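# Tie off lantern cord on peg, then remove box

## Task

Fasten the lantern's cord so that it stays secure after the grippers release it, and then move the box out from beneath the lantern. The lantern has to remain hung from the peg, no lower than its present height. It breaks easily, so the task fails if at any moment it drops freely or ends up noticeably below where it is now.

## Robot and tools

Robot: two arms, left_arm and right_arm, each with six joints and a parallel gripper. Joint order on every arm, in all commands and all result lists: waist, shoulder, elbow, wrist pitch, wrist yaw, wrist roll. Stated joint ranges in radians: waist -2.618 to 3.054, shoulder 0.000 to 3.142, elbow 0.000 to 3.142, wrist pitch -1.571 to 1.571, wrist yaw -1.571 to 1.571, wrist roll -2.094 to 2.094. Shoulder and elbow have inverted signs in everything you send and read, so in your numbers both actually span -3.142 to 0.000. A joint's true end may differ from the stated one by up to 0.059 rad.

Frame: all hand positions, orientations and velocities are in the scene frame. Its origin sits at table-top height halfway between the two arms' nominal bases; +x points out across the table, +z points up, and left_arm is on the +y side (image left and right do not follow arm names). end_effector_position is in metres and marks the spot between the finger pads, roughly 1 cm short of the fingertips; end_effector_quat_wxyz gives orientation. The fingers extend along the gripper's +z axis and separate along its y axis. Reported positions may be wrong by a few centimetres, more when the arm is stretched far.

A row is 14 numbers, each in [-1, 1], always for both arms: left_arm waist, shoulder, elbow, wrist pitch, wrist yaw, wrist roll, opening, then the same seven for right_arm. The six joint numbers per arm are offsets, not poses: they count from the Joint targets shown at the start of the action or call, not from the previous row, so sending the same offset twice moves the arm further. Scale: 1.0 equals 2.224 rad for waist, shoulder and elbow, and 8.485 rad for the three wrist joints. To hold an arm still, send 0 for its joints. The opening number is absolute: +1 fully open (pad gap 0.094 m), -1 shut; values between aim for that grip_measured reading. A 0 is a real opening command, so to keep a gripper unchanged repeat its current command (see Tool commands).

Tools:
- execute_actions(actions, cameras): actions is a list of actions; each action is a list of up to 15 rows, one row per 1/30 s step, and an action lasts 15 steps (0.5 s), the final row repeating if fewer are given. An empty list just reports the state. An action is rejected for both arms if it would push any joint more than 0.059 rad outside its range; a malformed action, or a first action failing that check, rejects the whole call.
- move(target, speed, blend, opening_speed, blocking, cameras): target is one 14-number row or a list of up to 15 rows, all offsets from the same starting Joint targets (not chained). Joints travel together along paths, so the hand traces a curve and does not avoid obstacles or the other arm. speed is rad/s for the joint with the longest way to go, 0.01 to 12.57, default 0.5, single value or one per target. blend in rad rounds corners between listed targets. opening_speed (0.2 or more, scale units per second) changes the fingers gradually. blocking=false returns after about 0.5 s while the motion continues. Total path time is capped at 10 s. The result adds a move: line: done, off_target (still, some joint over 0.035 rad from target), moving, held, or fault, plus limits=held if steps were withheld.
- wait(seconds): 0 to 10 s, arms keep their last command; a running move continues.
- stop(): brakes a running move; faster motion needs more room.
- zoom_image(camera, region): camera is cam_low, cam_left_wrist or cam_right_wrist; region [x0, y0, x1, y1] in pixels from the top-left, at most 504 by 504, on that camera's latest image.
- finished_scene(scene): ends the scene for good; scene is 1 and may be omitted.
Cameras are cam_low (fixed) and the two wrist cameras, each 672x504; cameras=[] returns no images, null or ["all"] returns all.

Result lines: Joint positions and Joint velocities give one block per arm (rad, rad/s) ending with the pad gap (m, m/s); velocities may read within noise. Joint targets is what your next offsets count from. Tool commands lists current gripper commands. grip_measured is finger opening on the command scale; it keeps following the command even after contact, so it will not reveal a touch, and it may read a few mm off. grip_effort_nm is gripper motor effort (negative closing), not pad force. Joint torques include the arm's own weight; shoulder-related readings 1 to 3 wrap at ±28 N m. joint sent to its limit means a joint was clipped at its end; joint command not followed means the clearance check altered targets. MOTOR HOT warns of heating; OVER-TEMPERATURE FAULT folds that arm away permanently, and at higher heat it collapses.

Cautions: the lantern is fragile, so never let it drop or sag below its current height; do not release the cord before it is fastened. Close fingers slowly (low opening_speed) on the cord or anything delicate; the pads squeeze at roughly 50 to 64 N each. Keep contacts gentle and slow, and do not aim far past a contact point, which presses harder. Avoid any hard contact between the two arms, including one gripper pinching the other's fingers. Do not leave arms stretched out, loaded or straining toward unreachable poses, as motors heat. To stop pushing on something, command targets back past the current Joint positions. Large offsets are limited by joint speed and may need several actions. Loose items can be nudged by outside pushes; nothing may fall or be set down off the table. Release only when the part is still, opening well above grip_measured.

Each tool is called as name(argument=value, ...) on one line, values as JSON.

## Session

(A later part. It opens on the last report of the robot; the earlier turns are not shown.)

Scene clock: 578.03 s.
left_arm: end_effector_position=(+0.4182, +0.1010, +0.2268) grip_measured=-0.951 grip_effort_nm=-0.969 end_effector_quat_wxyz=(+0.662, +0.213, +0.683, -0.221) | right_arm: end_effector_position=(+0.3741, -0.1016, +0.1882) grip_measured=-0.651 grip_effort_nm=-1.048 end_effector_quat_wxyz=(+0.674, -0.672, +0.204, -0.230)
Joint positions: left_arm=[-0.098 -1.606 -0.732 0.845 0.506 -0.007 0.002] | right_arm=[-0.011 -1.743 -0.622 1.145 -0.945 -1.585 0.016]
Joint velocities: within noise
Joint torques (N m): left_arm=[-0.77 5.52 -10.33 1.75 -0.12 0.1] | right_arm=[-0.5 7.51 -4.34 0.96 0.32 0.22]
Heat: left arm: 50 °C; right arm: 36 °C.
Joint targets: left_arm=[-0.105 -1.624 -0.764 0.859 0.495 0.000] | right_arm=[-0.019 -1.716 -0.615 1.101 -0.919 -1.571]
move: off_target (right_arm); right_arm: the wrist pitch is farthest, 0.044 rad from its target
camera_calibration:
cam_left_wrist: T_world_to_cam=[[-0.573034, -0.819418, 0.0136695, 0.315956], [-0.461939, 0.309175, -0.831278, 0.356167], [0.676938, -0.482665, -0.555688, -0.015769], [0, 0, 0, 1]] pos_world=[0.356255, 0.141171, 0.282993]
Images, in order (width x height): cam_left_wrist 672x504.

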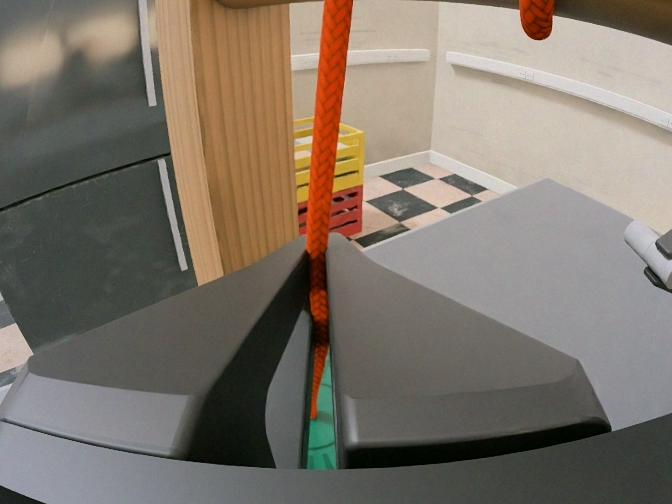

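move(target=[0, 0.022, -0.0198, -0.011, 0, 0, -1, 0, 0, 0, 0, 0, 0, -0.95], speed=0.06)

zoom_image(camera="cam_low", region=[370, 130, 480, 310])

Scene clock: 587.87 s.
left_arm: end_effector_position=(+0.4239, +0.1004, +0.2278) grip_measured=-0.952 grip_effort_nm=-1.004 end_effector_quat_wxyz=(+0.650, +0.211, +0.695, -0.223) | right_arm: end_effector_position=(+0.3741, -0.1016, +0.1882) grip_measured=-0.651 grip_effort_nm=-1.053 end_effector_quat_wxyz=(+0.674, -0.672, +0.204, -0.230)
Joint positions: left_arm=[-0.098 -1.606 -0.774 0.769 0.506 -0.006 0.002] | right_arm=[-0.011 -1.743 -0.622 1.145 -0.945 -1.585 0.016]
Joint velocities: within noise
Joint torques (N m): left_arm=[-0.73 9.68 -10.65 1.6 -0.11 0.11] | right_arm=[-0.54 7.32 -3.99 0.95 0.27 0.2]
Heat: left arm: 50 °C; right arm: 36 °C.
Joint targets: left_arm=[-0.105 -1.575 -0.808 0.766 0.495 0.000] | right_arm=[-0.019 -1.716 -0.615 1.101 -0.919 -1.571]
move: off_target (right_arm); right_arm: the wrist pitch is farthest, 0.044 rad from its target
camera_calibration:
cam_left_wrist: T_world_to_cam=[[-0.572004, -0.819726, 0.0293205, 0.314714], [-0.489676, 0.312582, -0.813947, 0.367223], [0.658049, -0.479939, -0.580199, -0.006083], [0, 0, 0, 1]] pos_world=[0.363841, 0.140273, 0.286143]
cam_right_wrist: T_world_to_cam=[[-0.04725, -0.00882127, 0.998844, -0.176914], [0.333579, -0.942693, 0.00745449, -0.221126], [0.941537, 0.333546, 0.0474849, -0.231135], [0, 0, 0, 1]] pos_world=[0.283026, -0.13292, 0.189333]

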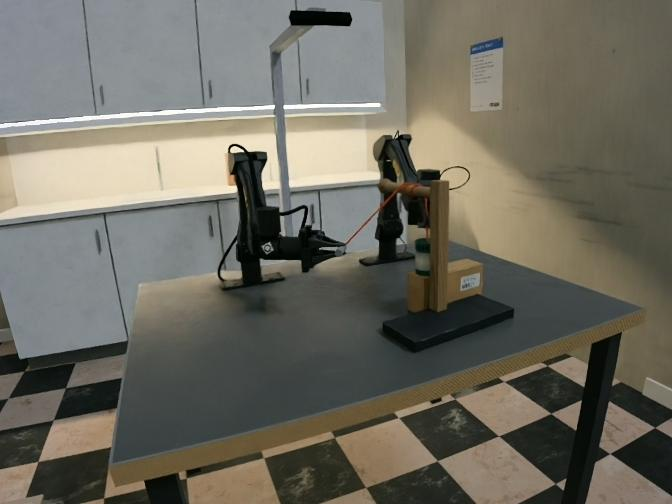

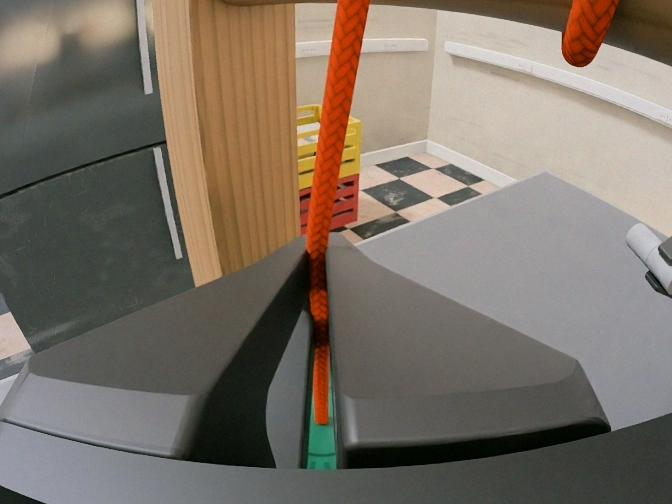

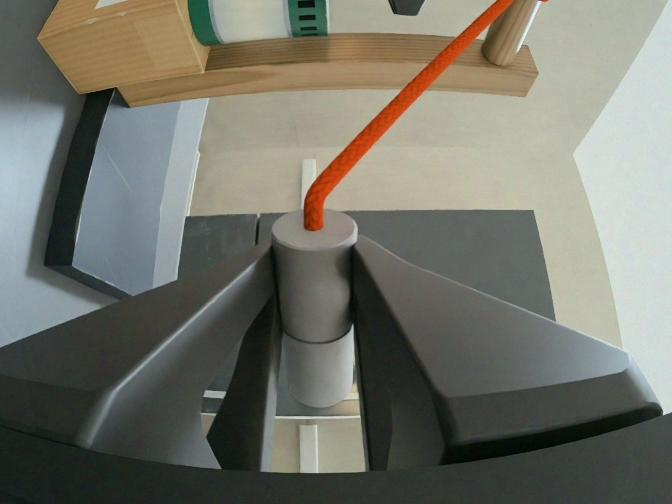

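Scaled by 2.800 from the camera's 672x504 image, which has a finer 960x720 frame.

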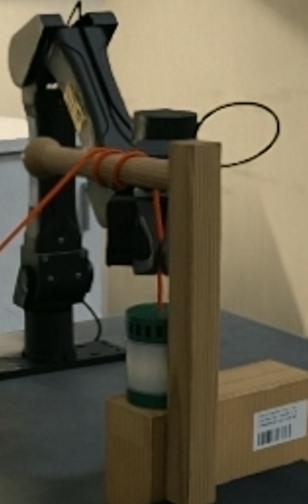

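zoom_image(camera="cam_low", region=[395, 170, 465, 290])

Scaled by 4.200 from the camera's 672x504 image, which has a finer 960x720 frame.

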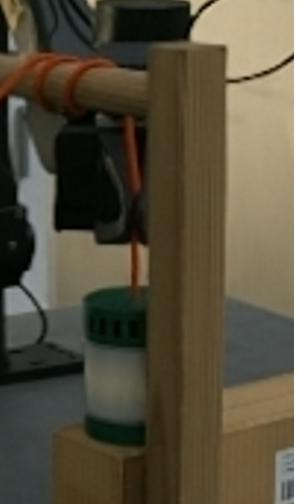

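move(target=[[0, -0.022, 0.0198, 0.011, 0, 0, -1, 0, 0, 0, 0, 0, 0, -0.95],[0, -0.022, 0.0198, 0.011, 0, 0, -0.2, 0, 0, 0, 0, 0, 0, -0.95],[0.0944, 0.1587, 0.1677, 0.0025, 0.0248, 0, -0.2, 0, 0, 0, 0, 0, 0, -0.95],[0.1298, -0.1367, 0.0238, 0.0893, 0.0725, -0.0424, -0.2, 0, 0, 0, 0, 0, 0, -0.95]], speed=[0.1, 0.2, 0.3, 0.5])

zoom_image(camera="cam_low", region=[370, 130, 480, 310])

Scene clock: 627.50 s.
left_arm: end_effector_position=(+0.3868, +0.1446, +0.2285) grip_measured=-0.202 grip_effort_nm=0.115 end_effector_quat_wxyz=(+0.667, +0.296, +0.577, -0.367) | right_arm: end_effector_position=(+0.3744, -0.1019, +0.1878) grip_measured=-0.651 grip_effort_nm=-1.053 end_effector_quat_wxyz=(+0.673, -0.672, +0.206, -0.229)
Joint positions: left_arm=[0.176 -1.86 -0.727 1.496 1.105 -0.356 0.038] | right_arm=[-0.011 -1.743 -0.622 1.142 -0.942 -1.585 0.016]
Joint velocities: within noise
Joint torques (N m): left_arm=[0.77 6.43 -8.21 1.41 -0.16 -0.02] | right_arm=[-0.47 7.32 -4.41 0.95 0.28 0.18]
Heat: left arm: 48 °C; right arm: 36 °C.
Joint targets: left_arm=[0.184 -1.879 -0.755 1.524 1.110 -0.360] | right_arm=[-0.019 -1.716 -0.615 1.101 -0.918 -1.571]
move: off_target (right_arm); target 2's new numbers were sent with left_arm's wrist pitch 0.050 rad from that target; right_arm: the wrist pitch is farthest, 0.041 rad from its target
camera_calibration:
cam_left_wrist: T_world_to_cam=[[-0.822443, -0.56829, 0.025189, 0.391118], [-0.242913, 0.31082, -0.918904, 0.264625], [0.514374, -0.761865, -0.393677, 0.0937298], [0, 0, 0, 1]] pos_world=[0.337741, 0.211427, 0.270212]
cam_right_wrist: T_world_to_cam=[[-0.0446325, -0.00880436, 0.998965, -0.177466], [0.331433, -0.943456, 0.00649287, -0.220625], [0.942423, 0.331379, 0.0450269, -0.231445], [0, 0, 0, 1]] pos_world=[0.28332, -0.133017, 0.189136]

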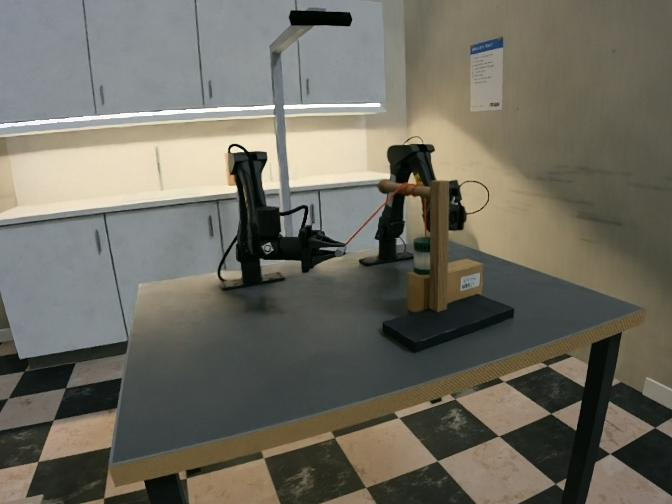

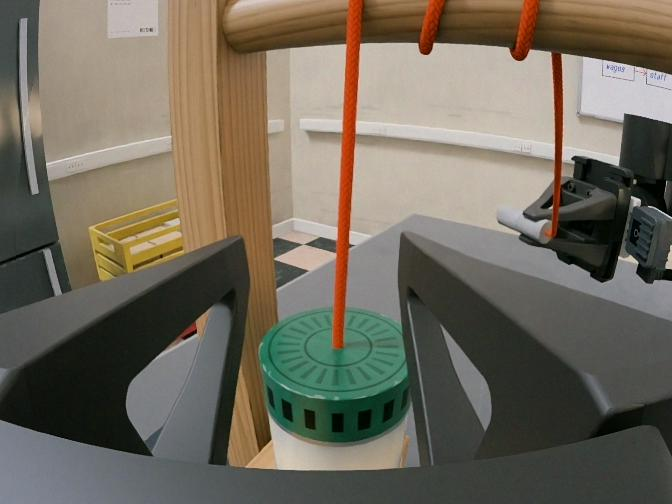

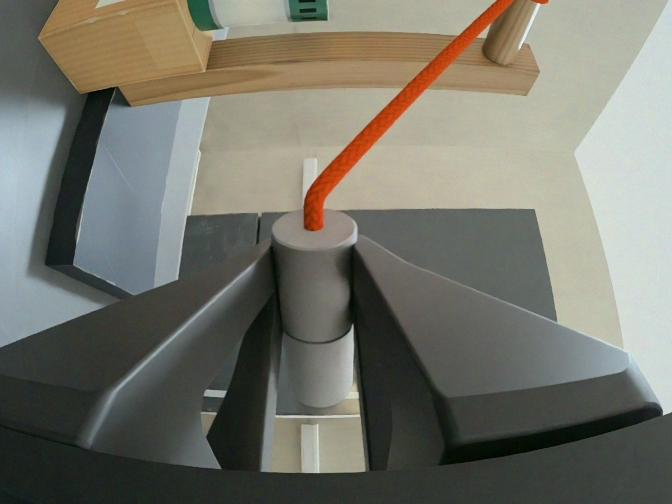

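Scaled by 2.800 from the camera's 672x504 image, which has a finer 960x720 frame.

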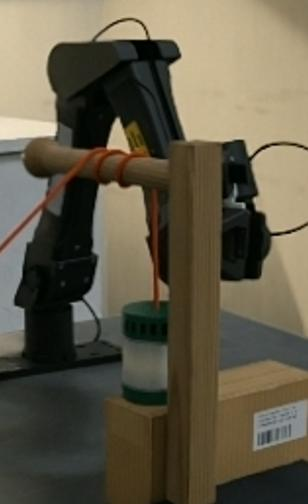

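zoom_image(camera="cam_low", region=[395, 170, 465, 290])

zoom_image(camera="cam_left_wrist", region=[220, 280, 470, 480])

Scaled by 4.200 from the camera's 672x504 image, which has a finer 960x720 frame.

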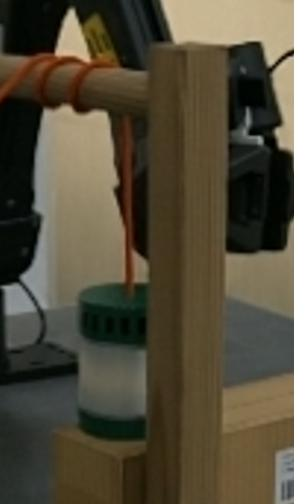

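Scaled by 2.016 from the camera's 672x504 image, which has a finer 960x720 frame.

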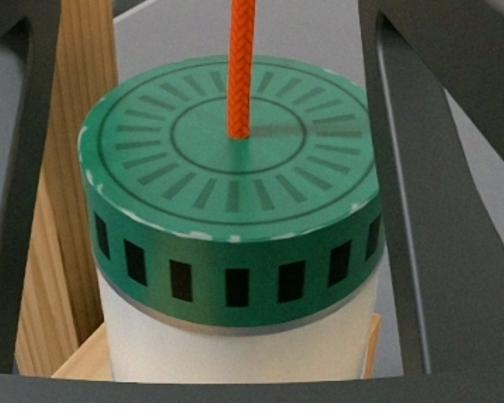

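move(target=[-0.0524, -0.0253, -0.0279, -0.0007, -0.0137, 0, -0.2, 0, 0, 0, 0, 0, 0, -0.95], speed=0.2, cameras=["cam_left_wrist"])

Scene clock: 650.87 s.
left_arm: end_effector_position=(+0.4023, +0.1116, +0.2331) grip_measured=-0.202 grip_effort_nm=0.115 end_effector_quat_wxyz=(+0.673, +0.293, +0.563, -0.380) | right_arm: end_effector_position=(+0.3745, -0.1019, +0.1877) grip_measured=-0.651 grip_effort_nm=-1.057 end_effector_quat_wxyz=(+0.673, -0.672, +0.206, -0.229)
Joint positions: left_arm=[0.072 -1.912 -0.791 1.496 1.012 -0.357 0.038] | right_arm=[-0.011 -1.743 -0.622 1.142 -0.942 -1.585 0.016]
Joint velocities: within noise
Joint torques (N m): left_arm=[-0.5 6.69 -8.17 1.4 -0.39 -0.02] | right_arm=[-0.57 7.39 -4.38 0.95 0.26 0.17]
Heat: left arm: 48 °C; right arm: 36 °C.
Joint targets: left_arm=[0.067 -1.935 -0.817 1.518 0.994 -0.360] | right_arm=[-0.019 -1.716 -0.615 1.101 -0.919 -1.571]
move: off_target (right_arm); right_arm: the wrist pitch is farthest, 0.041 rad from its target
camera_calibration:
cam_left_wrist: T_world_to_cam=[[-0.8328, -0.552709, 0.0309252, 0.386154], [-0.22377, 0.285019, -0.932036, 0.281208], [0.506331, -0.78312, -0.361043, 0.0604345], [0, 0, 0, 1]] pos_world=[0.353915, 0.180609, 0.271974]
Images, in order (width x height): cam_left_wrist 672x504.

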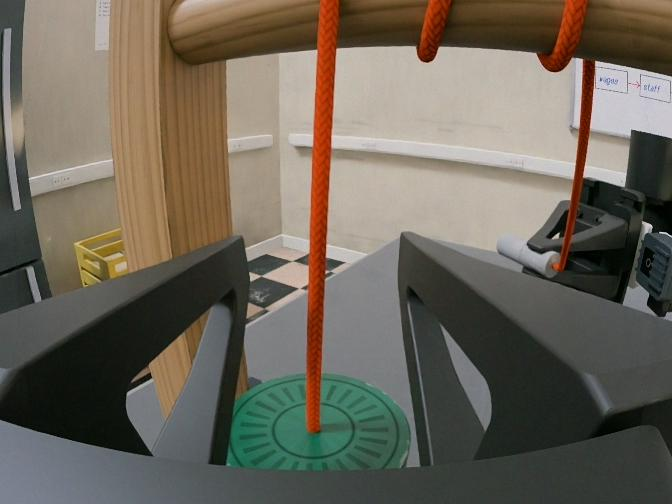

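move(target=[[-0.0139, -0.011, -0.0126, -0.0005, -0.0038, 0, -0.2, 0, 0, 0, 0, 0, 0, -0.95],[-0.0139, -0.011, -0.0126, -0.0005, -0.0038, 0, -1, 0, 0, 0, 0, 0, 0, -0.95]], speed=0.15, opening_speed=0.6, cameras=["cam_left_wrist", "cam_low"])

Scene clock: 665.23 s.
left_arm: end_effector_position=(+0.4094, +0.1026, +0.2339) grip_measured=-0.951 grip_effort_nm=-0.969 end_effector_quat_wxyz=(+0.676, +0.289, +0.560, -0.382) | right_arm: end_effector_position=(+0.3745, -0.1019, +0.1877) grip_measured=-0.651 grip_effort_nm=-1.062 end_effector_quat_wxyz=(+0.673, -0.672, +0.206, -0.229)
Joint positions: left_arm=[0.043 -1.936 -0.819 1.496 0.979 -0.357 0.002] | right_arm=[-0.011 -1.743 -0.622 1.142 -0.942 -1.585 0.016]
Joint velocities: within noise
Joint torques (N m): left_arm=[-0.64 6.83 -8.25 1.37 -0.35 -0.01] | right_arm=[-0.66 7.61 -4.42 0.95 0.25 0.25]
Heat: left arm: 48 °C; right arm: 36 °C.
Joint targets: left_arm=[0.036 -1.960 -0.845 1.514 0.961 -0.360] | right_arm=[-0.019 -1.716 -0.615 1.101 -0.919 -1.571]
move: off_target (right_arm); right_arm: the wrist pitch is farthest, 0.041 rad from its target
camera_calibration:
cam_left_wrist: T_world_to_cam=[[-0.831939, -0.553777, 0.0347487, 0.38591], [-0.220946, 0.273178, -0.936246, 0.287083], [0.508979, -0.786578, -0.349623, 0.0466923], [0, 0, 0, 1]] pos_world=[0.360718, 0.17201, 0.271696]
Images, in order (width x height): cam_low 672x504, cam_left_wrist 672x504.

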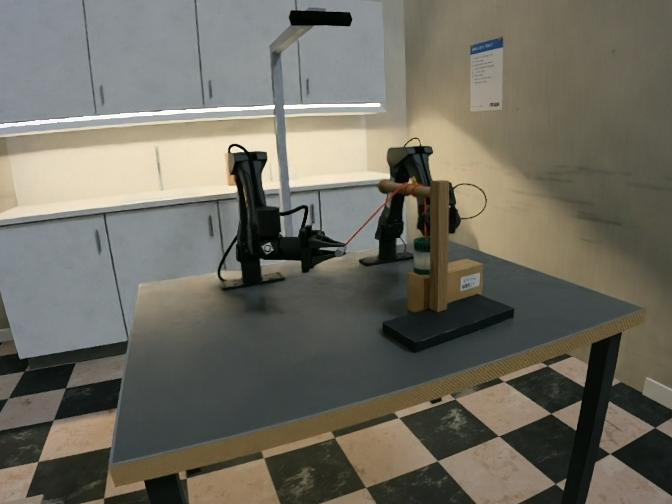

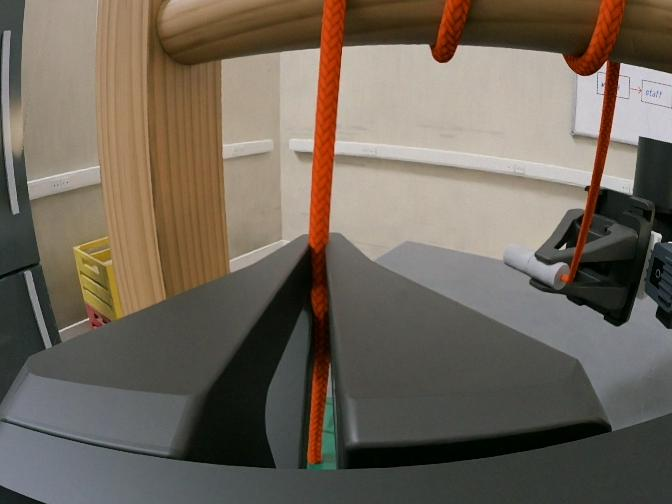

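move(target=[0, 0.0286, -0.0094, -0.0098, 0, 0, -1, 0, 0, 0, 0, 0, 0, -0.95], speed=0.06)

zoom_image(camera="cam_low", region=[395, 170, 465, 290])

Scene clock: 672.20 s.
left_arm: end_effector_position=(+0.4153, +0.1028, +0.2339) grip_measured=-0.952 grip_effort_nm=-1.004 end_effector_quat_wxyz=(+0.669, +0.284, +0.568, -0.386) | right_arm: end_effector_position=(+0.3745, -0.1019, +0.1877) grip_measured=-0.651 grip_effort_nm=-1.053 end_effector_quat_wxyz=(+0.673, -0.672, +0.206, -0.229)
Joint positions: left_arm=[0.043 -1.936 -0.842 1.449 0.979 -0.357 0.002] | right_arm=[-0.011 -1.743 -0.622 1.142 -0.942 -1.585 0.016]
Joint velocities: within noise
Joint torques (N m): left_arm=[-0.69 12.18 -8.23 1.07 -0.33 -0.01] | right_arm=[-0.77 7.38 -4.38 0.97 0.24 0.18]
Heat: left arm: 48 °C; right arm: 36 °C.
Joint targets: left_arm=[0.036 -1.897 -0.866 1.430 0.961 -0.360] | right_arm=[-0.019 -1.716 -0.615 1.101 -0.919 -1.571]
move: off_target (left_arm, right_arm); left_arm: the shoulder is farthest, 0.040 rad from its target; right_arm: the wrist pitch is farthest, 0.041 rad from its target
camera_calibration:
cam_left_wrist: T_world_to_cam=[[-0.830661, -0.554078, 0.0547774, 0.385753], [-0.243133, 0.272464, -0.93094, 0.296465], [0.500888, -0.786614, -0.361039, 0.0498962], [0, 0, 0, 1]] pos_world=[0.367518, 0.17221, 0.272875]
cam_right_wrist: T_world_to_cam=[[-0.0441869, -0.00883525, 0.998984, -0.177501], [0.33144, -0.943455, 0.00631609, -0.220593], [0.942441, 0.331383, 0.0446167, -0.231367], [0, 0, 0, 1]] pos_world=[0.28332, -0.133017, 0.189037]

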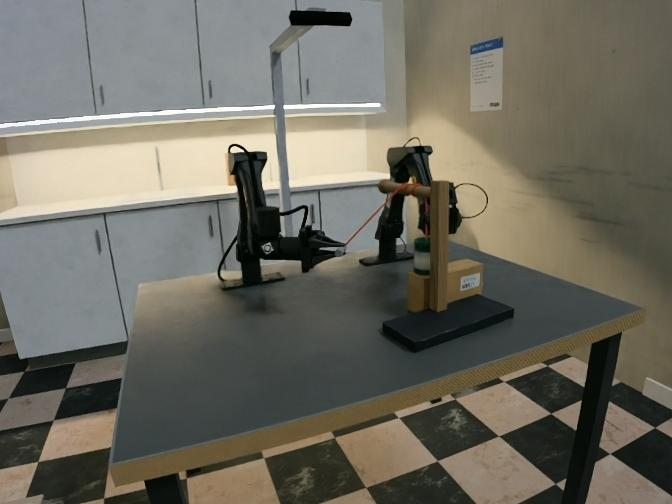

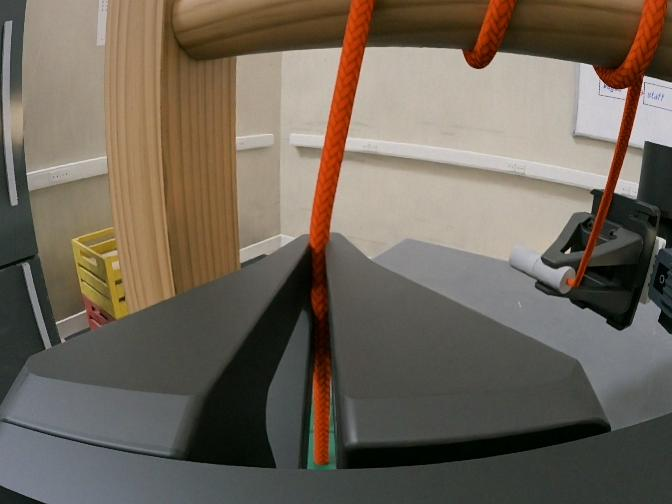

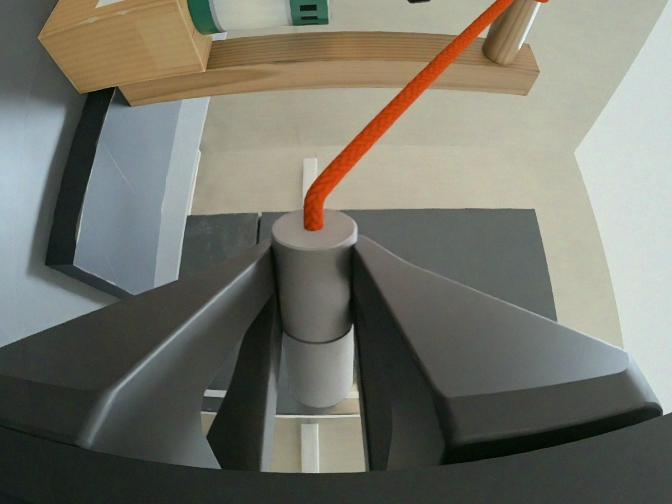

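Scaled by 4.200 from the camera's 672x504 image, which has a finer 960x720 frame.

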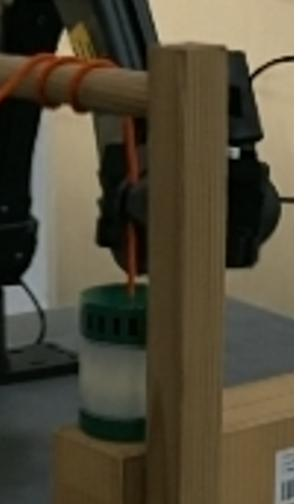

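move(target=[0, 0.02, 0, -0.001, 0, 0, -1, 0, 0, 0, 0, 0, 0, -0.95], speed=0.1, cameras=["cam_left_wrist","cam_low"])

zoom_image(camera="cam_low", region=[395, 170, 465, 290])

Scene clock: 679.30 s.
left_arm: end_effector_position=(+0.4148, +0.1028, +0.2384) grip_measured=-0.952 grip_effort_nm=-1.004 end_effector_quat_wxyz=(+0.664, +0.280, +0.574, -0.388) | right_arm: end_effector_position=(+0.3751, -0.1023, +0.1867) grip_measured=-0.651 grip_effort_nm=-1.057 end_effector_quat_wxyz=(+0.672, -0.672, +0.209, -0.229)
Joint positions: left_arm=[0.043 -1.908 -0.842 1.401 0.979 -0.357 0.002] | right_arm=[-0.011 -1.743 -0.622 1.136 -0.938 -1.585 0.016]
Joint velocities: within noise
Joint torques (N m): left_arm=[-0.7 13.46 -8.32 1.43 -0.33 -0.01] | right_arm=[-0.76 7.42 -4.42 1.06 0.25 0.22]
Heat: left arm: 47 °C; right arm: 36 °C.
Joint targets: left_arm=[0.036 -1.852 -0.866 1.422 0.961 -0.360] | right_arm=[-0.019 -1.716 -0.615 1.101 -0.919 -1.571]
move: off_target (left_arm); left_arm: the shoulder is farthest, 0.055 rad from its target
camera_calibration:
cam_left_wrist: T_world_to_cam=[[-0.82946, -0.554055, 0.0708404, 0.380716], [-0.260843, 0.272071, -0.92625, 0.306707], [0.49392, -0.786765, -0.370194, 0.0568385], [0, 0, 0, 1]] pos_world=[0.367717, 0.17221, 0.278158]
Images, in order (width x height): cam_low 672x504, cam_left_wrist 672x504.

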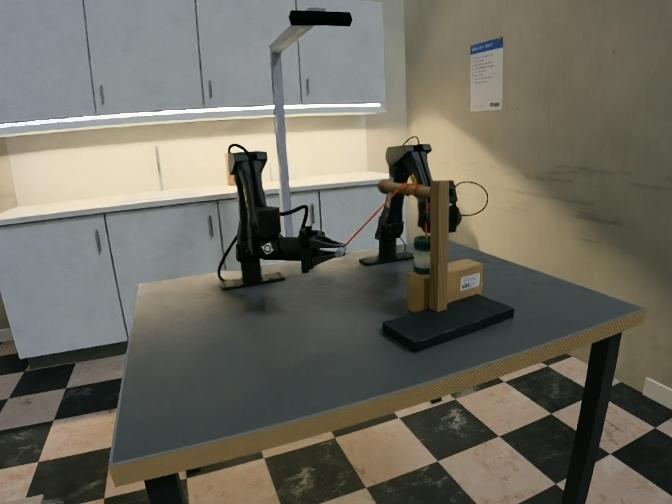

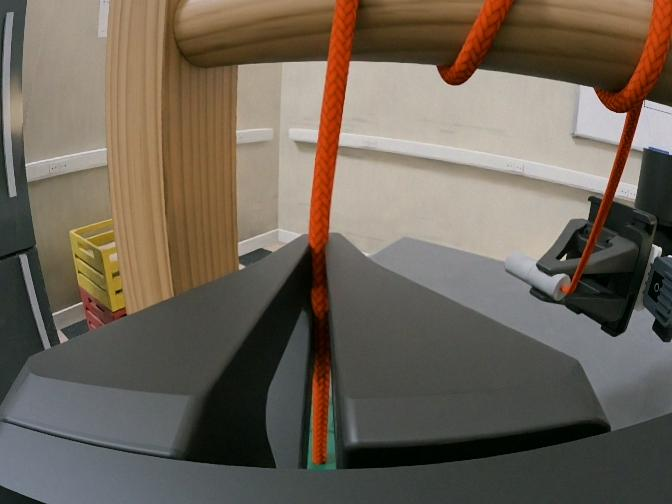

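Scaled by 4.200 from the camera's 672x504 image, which has a finer 960x720 frame.

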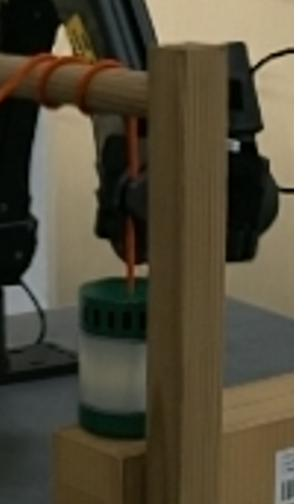

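move(target=[0, 0.022, 0, -0.004, 0, 0, -1, 0, 0, 0, 0, 0, 0, -0.95], speed=0.1, cameras=["cam_left_wrist","cam_low"])

zoom_image(camera="cam_low", region=[395, 170, 465, 290])

Scene clock: 686.33 s.
left_arm: end_effector_position=(+0.4103, +0.1027, +0.2538) grip_measured=-0.952 grip_effort_nm=-1.004 end_effector_quat_wxyz=(+0.668, +0.283, +0.569, -0.386) | right_arm: end_effector_position=(+0.3776, -0.1042, +0.1827) grip_measured=-0.651 grip_effort_nm=-1.057 end_effector_quat_wxyz=(+0.668, -0.673, +0.223, -0.227)
Joint positions: left_arm=[0.043 -1.857 -0.842 1.364 0.979 -0.357 0.002] | right_arm=[-0.011 -1.743 -0.622 1.113 -0.921 -1.586 0.016]
Joint velocities: within noise
Joint torques (N m): left_arm=[-0.69 13.01 -8.5 1.49 -0.33 -0.01] | right_arm=[-0.81 7.45 -4.31 1.25 0.01 0.22]
Heat: left arm: 47 °C; right arm: 36 °C.
Joint targets: left_arm=[0.036 -1.803 -0.866 1.388 0.961 -0.360] | right_arm=[-0.019 -1.716 -0.615 1.101 -0.919 -1.571]
move: off_target (left_arm); left_arm: the shoulder is farthest, 0.053 rad from its target
camera_calibration:
cam_left_wrist: T_world_to_cam=[[-0.830445, -0.554011, 0.0585942, 0.379408], [-0.247352, 0.272429, -0.929838, 0.315153], [0.499178, -0.786673, -0.363273, 0.0607258], [0, 0, 0, 1]] pos_world=[0.362718, 0.17211, 0.292871]
Images, in order (width x height): cam_low 672x504, cam_left_wrist 672x504.

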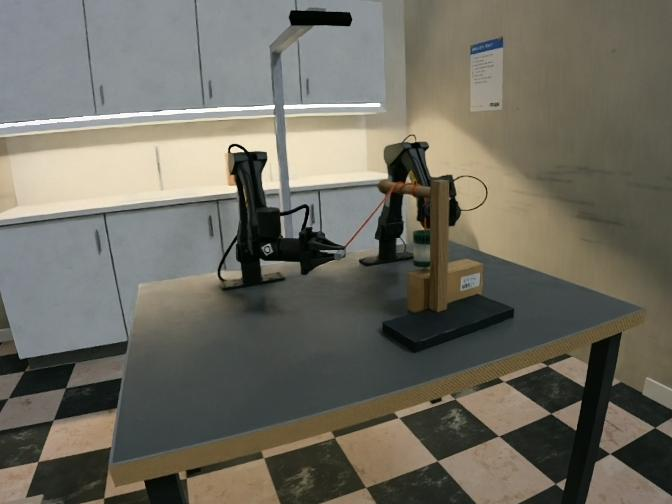

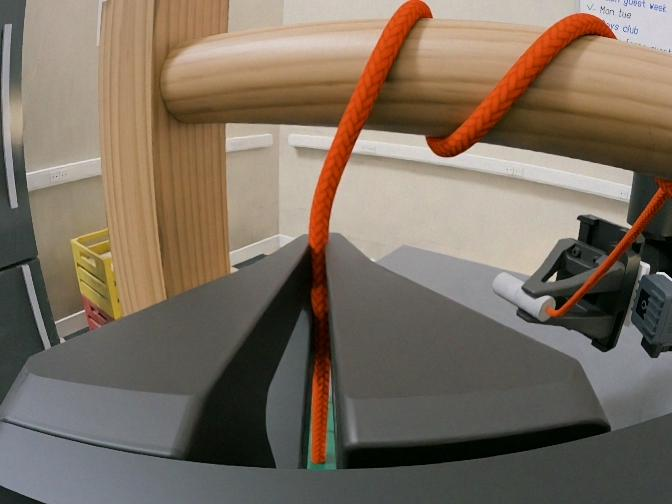

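Scaled by 4.200 from the camera's 672x504 image, which has a finer 960x720 frame.

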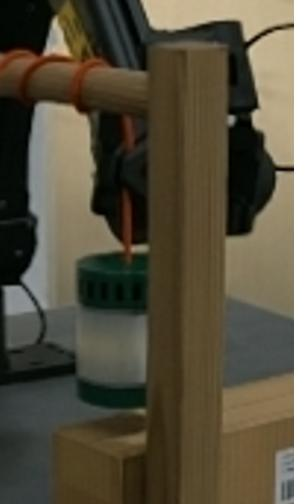

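move(target=[0, 0, 0, 0, 0, 0, -1, -0.035, -0.035, -0.005, 0.007, -0.0085, 0, -0.95], speed=0.1)

zoom_image(camera="cam_low", region=[370, 160, 470, 290])

Scene clock: 693.37 s.
left_arm: end_effector_position=(+0.4105, +0.1027, +0.2535) grip_measured=-0.952 grip_effort_nm=-1.004 end_effector_quat_wxyz=(+0.668, +0.283, +0.570, -0.387) | right_arm: end_effector_position=(+0.3765, -0.1212, +0.1823) grip_measured=-0.651 grip_effort_nm=-1.062 end_effector_quat_wxyz=(+0.672, -0.672, +0.207, -0.232)
Joint positions: left_arm=[0.043 -1.857 -0.842 1.362 0.979 -0.357 0.002] | right_arm=[-0.074 -1.769 -0.622 1.17 -1 -1.586 0.016]
Joint velocities: within noise
Joint torques (N m): left_arm=[-0.66 13 -8.55 1.47 -0.32 -0.02] | right_arm=[-1.96 3.75 -5.09 1.23 0.04 0.23]
Heat: left arm: 48 °C; right arm: 36 °C.
Joint targets: left_arm=[0.036 -1.803 -0.866 1.388 0.961 -0.360] | right_arm=[-0.096 -1.794 -0.627 1.160 -0.991 -1.571]
move: off_target (left_arm); left_arm: the shoulder is farthest, 0.054 rad from its target
camera_calibration:
cam_left_wrist: T_world_to_cam=[[-0.830285, -0.554075, 0.0602208, 0.379063], [-0.249151, 0.272342, -0.929384, 0.31555], [0.498548, -0.786658, -0.36417, 0.0610412], [0, 0, 0, 1]] pos_world=[0.362918, 0.17211, 0.292669]
cam_right_wrist: T_world_to_cam=[[-0.0460504, -0.00705931, 0.998914, -0.171274], [0.326079, -0.945305, 0.00835195, -0.238044], [0.94422, 0.32611, 0.0458336, -0.228211], [0, 0, 0, 1]] pos_world=[0.285216, -0.151811, 0.183536]

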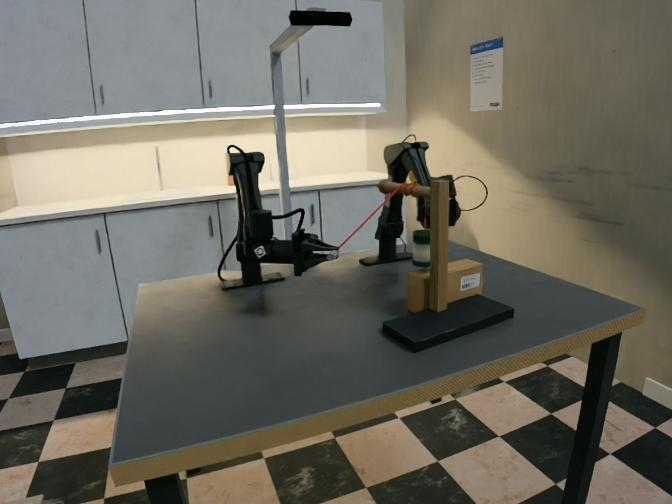

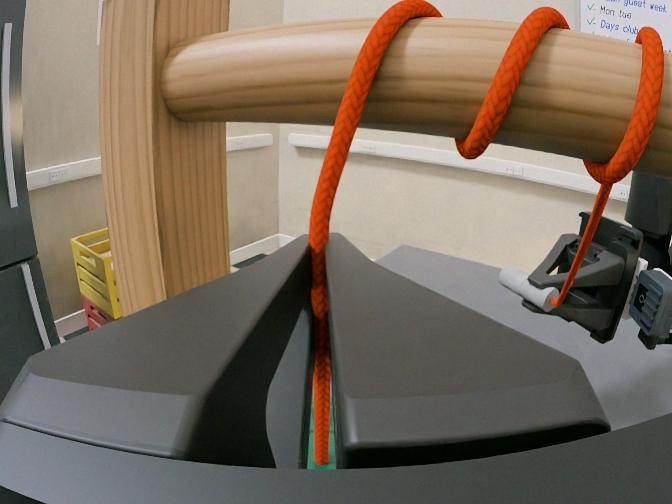

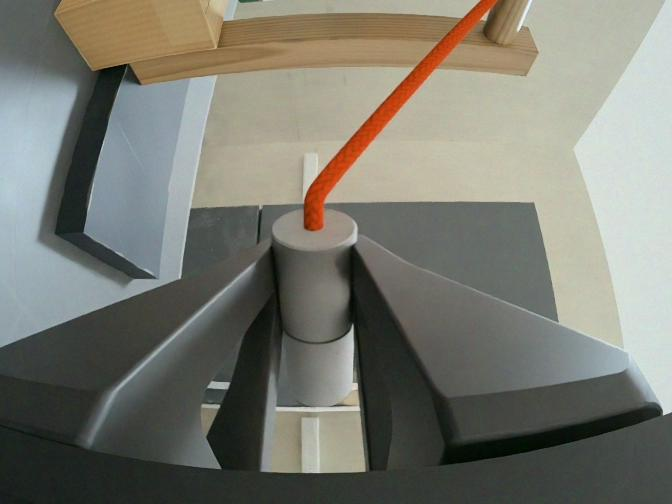

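Scaled by 3.877 from the camera's 672x504 image, which has a finer 960x720 frame.

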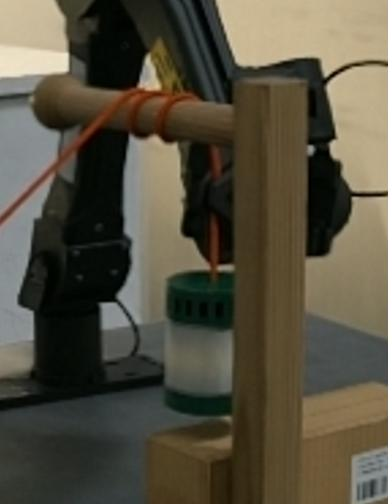

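move(target=[[0, 0, 0, 0, 0, 0, -1, -0.025, -0.025, -0.0037, 0.005, -0.006, 0, -0.95],[0, -0.03, 0, 0.004, 0, 0, -1, -0.025, -0.025, -0.0037, 0.005, -0.006, 0, -0.95]], speed=[0.1, 0.05])

zoom_image(camera="cam_low", region=[370, 160, 470, 290])

Scene clock: 702.60 s.
left_arm: end_effector_position=(+0.4095, +0.1027, +0.2562) grip_measured=-0.952 grip_effort_nm=-1.004 end_effector_quat_wxyz=(+0.672, +0.286, +0.565, -0.384) | right_arm: end_effector_position=(+0.3733, -0.1269, +0.1821) grip_measured=-0.651 grip_effort_nm=-1.062 end_effector_quat_wxyz=(+0.680, -0.673, +0.173, -0.234)
Joint positions: left_arm=[0.043 -1.857 -0.842 1.379 0.979 -0.357 0.002] | right_arm=[-0.109 -1.816 -0.633 1.258 -1.082 -1.584 0.016]
Joint velocities: within noise
Joint torques (N m): left_arm=[-0.69 7.42 -8.49 1.64 -0.34 -0.02] | right_arm=[-4.08 3.28 -4.64 0.72 0.49 0.17]
Heat: left arm: 48 °C; right arm: 35 °C.
Joint targets: left_arm=[0.036 -1.870 -0.866 1.422 0.961 -0.360] | right_arm=[-0.152 -1.850 -0.635 1.203 -1.042 -1.571]
move: off_target (left_arm, right_arm); left_arm: the wrist pitch is farthest, 0.043 rad from its target; right_arm: the wrist pitch is farthest, 0.056 rad from its target
camera_calibration:
cam_left_wrist: T_world_to_cam=[[-0.83122, -0.554031, 0.04608, 0.38206], [-0.233504, 0.272702, -0.933333, 0.312406], [0.504529, -0.786565, -0.356043, 0.0578864], [0, 0, 0, 1]] pos_world=[0.361318, 0.17201, 0.294584]
cam_right_wrist: T_world_to_cam=[[-0.0966576, -0.00347182, 0.995312, -0.151289], [0.369997, -0.928458, 0.0326929, -0.261094], [0.923991, 0.371422, 0.0910271, -0.218244], [0, 0, 0, 1]] pos_world=[0.283637, -0.161879, 0.178982]

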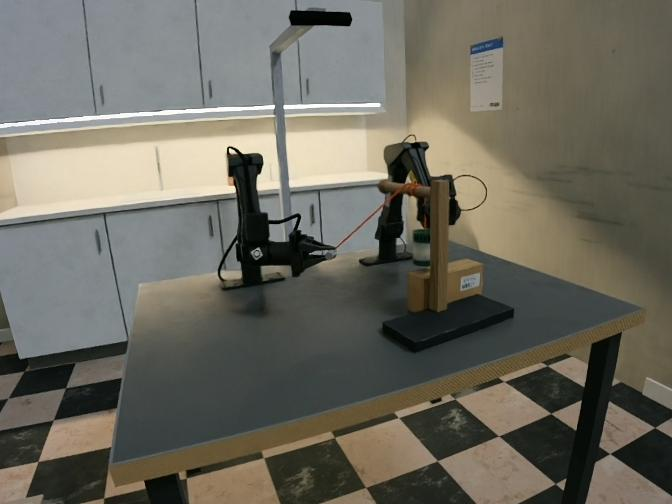

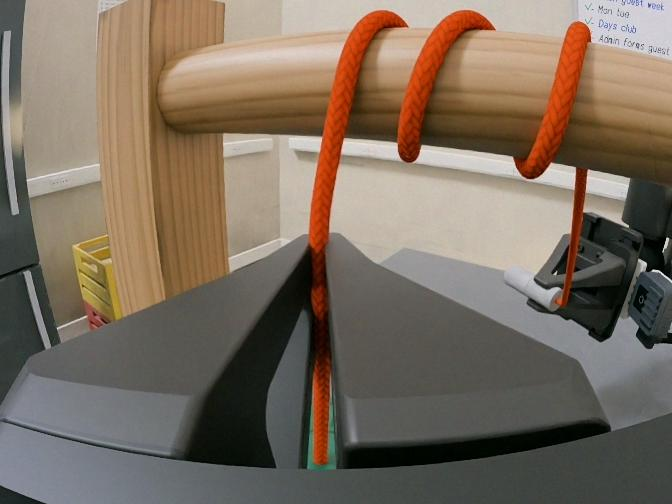

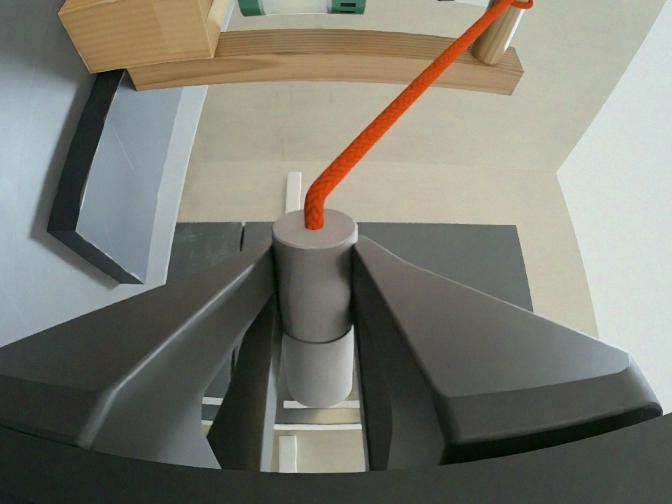

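Scaled by 3.877 from the camera's 672x504 image, which has a finer 960x720 frame.

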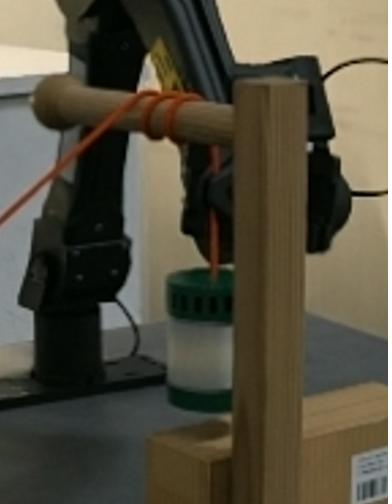

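move(target=[0, -0.016, 0, 0.001, 0, 0, -1, 0.01, 0, 0, 0, 0, 0, -0.95], speed=0.05, cameras=["cam_left_wrist","cam_low"])

zoom_image(camera="cam_low", region=[370, 160, 470, 290])

Scene clock: 710.73 s.
left_arm: end_effector_position=(+0.4094, +0.1027, +0.2549) grip_measured=-0.952 grip_effort_nm=-1.004 end_effector_quat_wxyz=(+0.680, +0.291, +0.556, -0.380) | right_arm: end_effector_position=(+0.3733, -0.1271, +0.1821) grip_measured=-0.651 grip_effort_nm=-1.062 end_effector_quat_wxyz=(+0.680, -0.673, +0.173, -0.234)
Joint positions: left_arm=[0.043 -1.878 -0.842 1.428 0.979 -0.357 0.002] | right_arm=[-0.109 -1.816 -0.633 1.258 -1.082 -1.584 0.016]
Joint velocities: within noise
Joint torques (N m): left_arm=[-0.7 6.28 -8.38 1.18 -0.34 -0.01] | right_arm=[-1.99 3.49 -4.48 0.74 0.5 0.18]
Heat: left arm: 49 °C; right arm: 35 °C.
Joint targets: left_arm=[0.036 -1.905 -0.866 1.430 0.961 -0.360] | right_arm=[-0.130 -1.850 -0.635 1.203 -1.042 -1.571]
move: off_target (right_arm); right_arm: the wrist pitch is farthest, 0.055 rad from its target
camera_calibration:
cam_left_wrist: T_world_to_cam=[[-0.83215, -0.554064, 0.0232304, 0.388277], [-0.208138, 0.273226, -0.939162, 0.30222], [0.514009, -0.786359, -0.342687, 0.0501739], [0, 0, 0, 1]] pos_world=[0.360218, 0.17201, 0.292008]
Images, in order (width x height): cam_low 672x504, cam_left_wrist 672x504.

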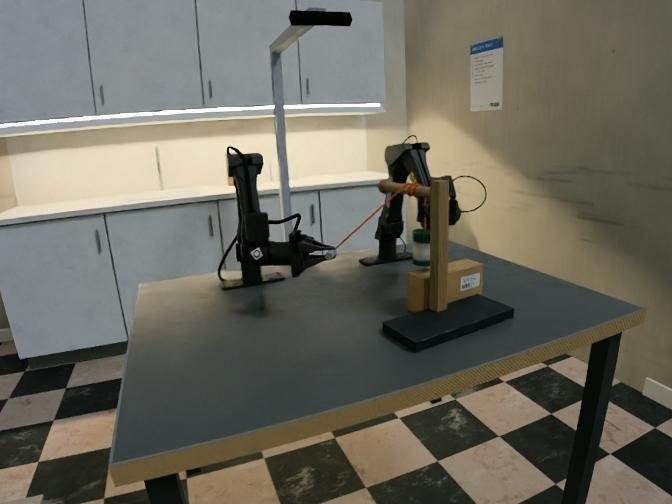

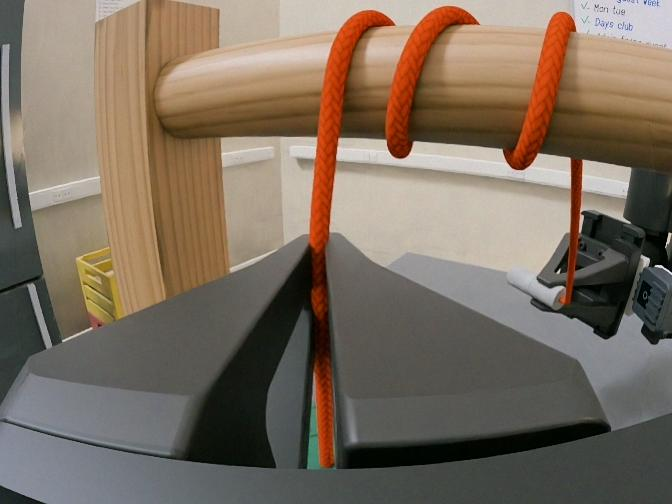

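Scaled by 3.877 from the camera's 672x504 image, which has a finer 960x720 frame.

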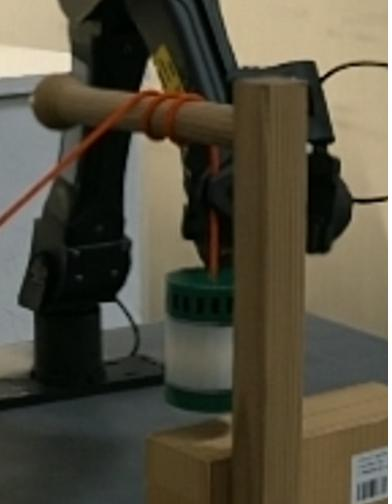

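move(target=[0, 0, 0, 0, 0, 0, -0.55, 0, 0, 0, 0, 0, 0, -0.95], opening_speed=0.3, cameras=["cam_left_wrist","cam_low"])

zoom_image(camera="cam_low", region=[370, 160, 470, 290])

Scene clock: 716.90 s.
left_arm: end_effector_position=(+0.4094, +0.1027, +0.2548) grip_measured=-0.552 grip_effort_nm=0.115 end_effector_quat_wxyz=(+0.680, +0.291, +0.555, -0.380) | right_arm: end_effector_position=(+0.3733, -0.1271, +0.1821) grip_measured=-0.651 grip_effort_nm=-1.057 end_effector_quat_wxyz=(+0.680, -0.673, +0.173, -0.234)
Joint positions: left_arm=[0.043 -1.879 -0.842 1.428 0.979 -0.357 0.021] | right_arm=[-0.109 -1.816 -0.633 1.258 -1.082 -1.584 0.016]
Joint velocities: within noise
Joint torques (N m): left_arm=[-0.72 6.41 -8.4 1.19 -0.35 0] | right_arm=[-1.73 3.33 -4.7 0.77 0.48 0.15]
Heat: left arm: 48 °C; right arm: 35 °C.
Joint targets: left_arm=[0.036 -1.905 -0.866 1.430 0.961 -0.360] | right_arm=[-0.130 -1.850 -0.635 1.203 -1.042 -1.571]
move: off_target (right_arm); right_arm: the wrist pitch is farthest, 0.055 rad from its target
camera_calibration:
cam_left_wrist: T_world_to_cam=[[-0.832117, -0.554125, 0.0229398, 0.388361], [-0.207812, 0.273183, -0.939247, 0.302135], [0.514193, -0.786331, -0.342474, 0.0500405], [0, 0, 0, 1]] pos_world=[0.360218, 0.17201, 0.292008]
Images, in order (width x height): cam_low 672x504, cam_left_wrist 672x504.

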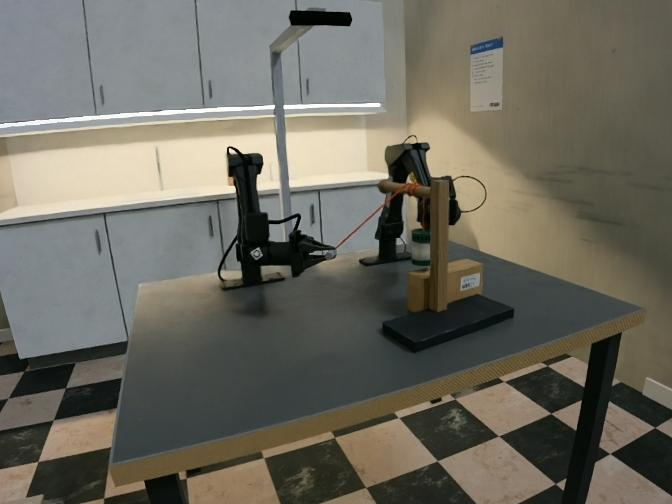

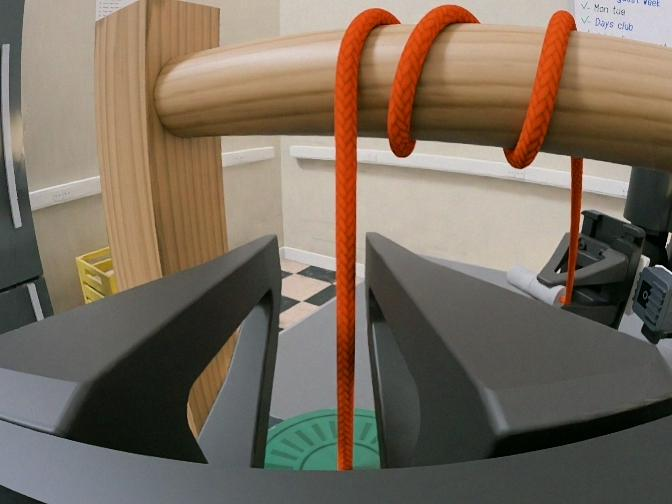

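Scaled by 3.877 from the camera's 672x504 image, which has a finer 960x720 frame.

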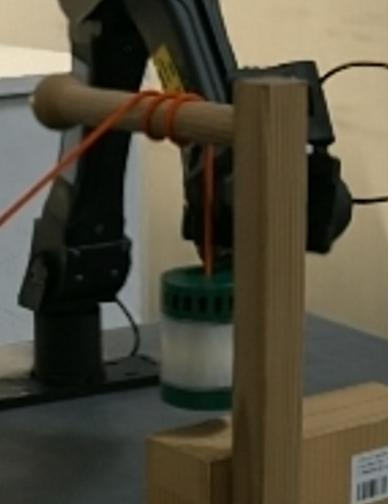

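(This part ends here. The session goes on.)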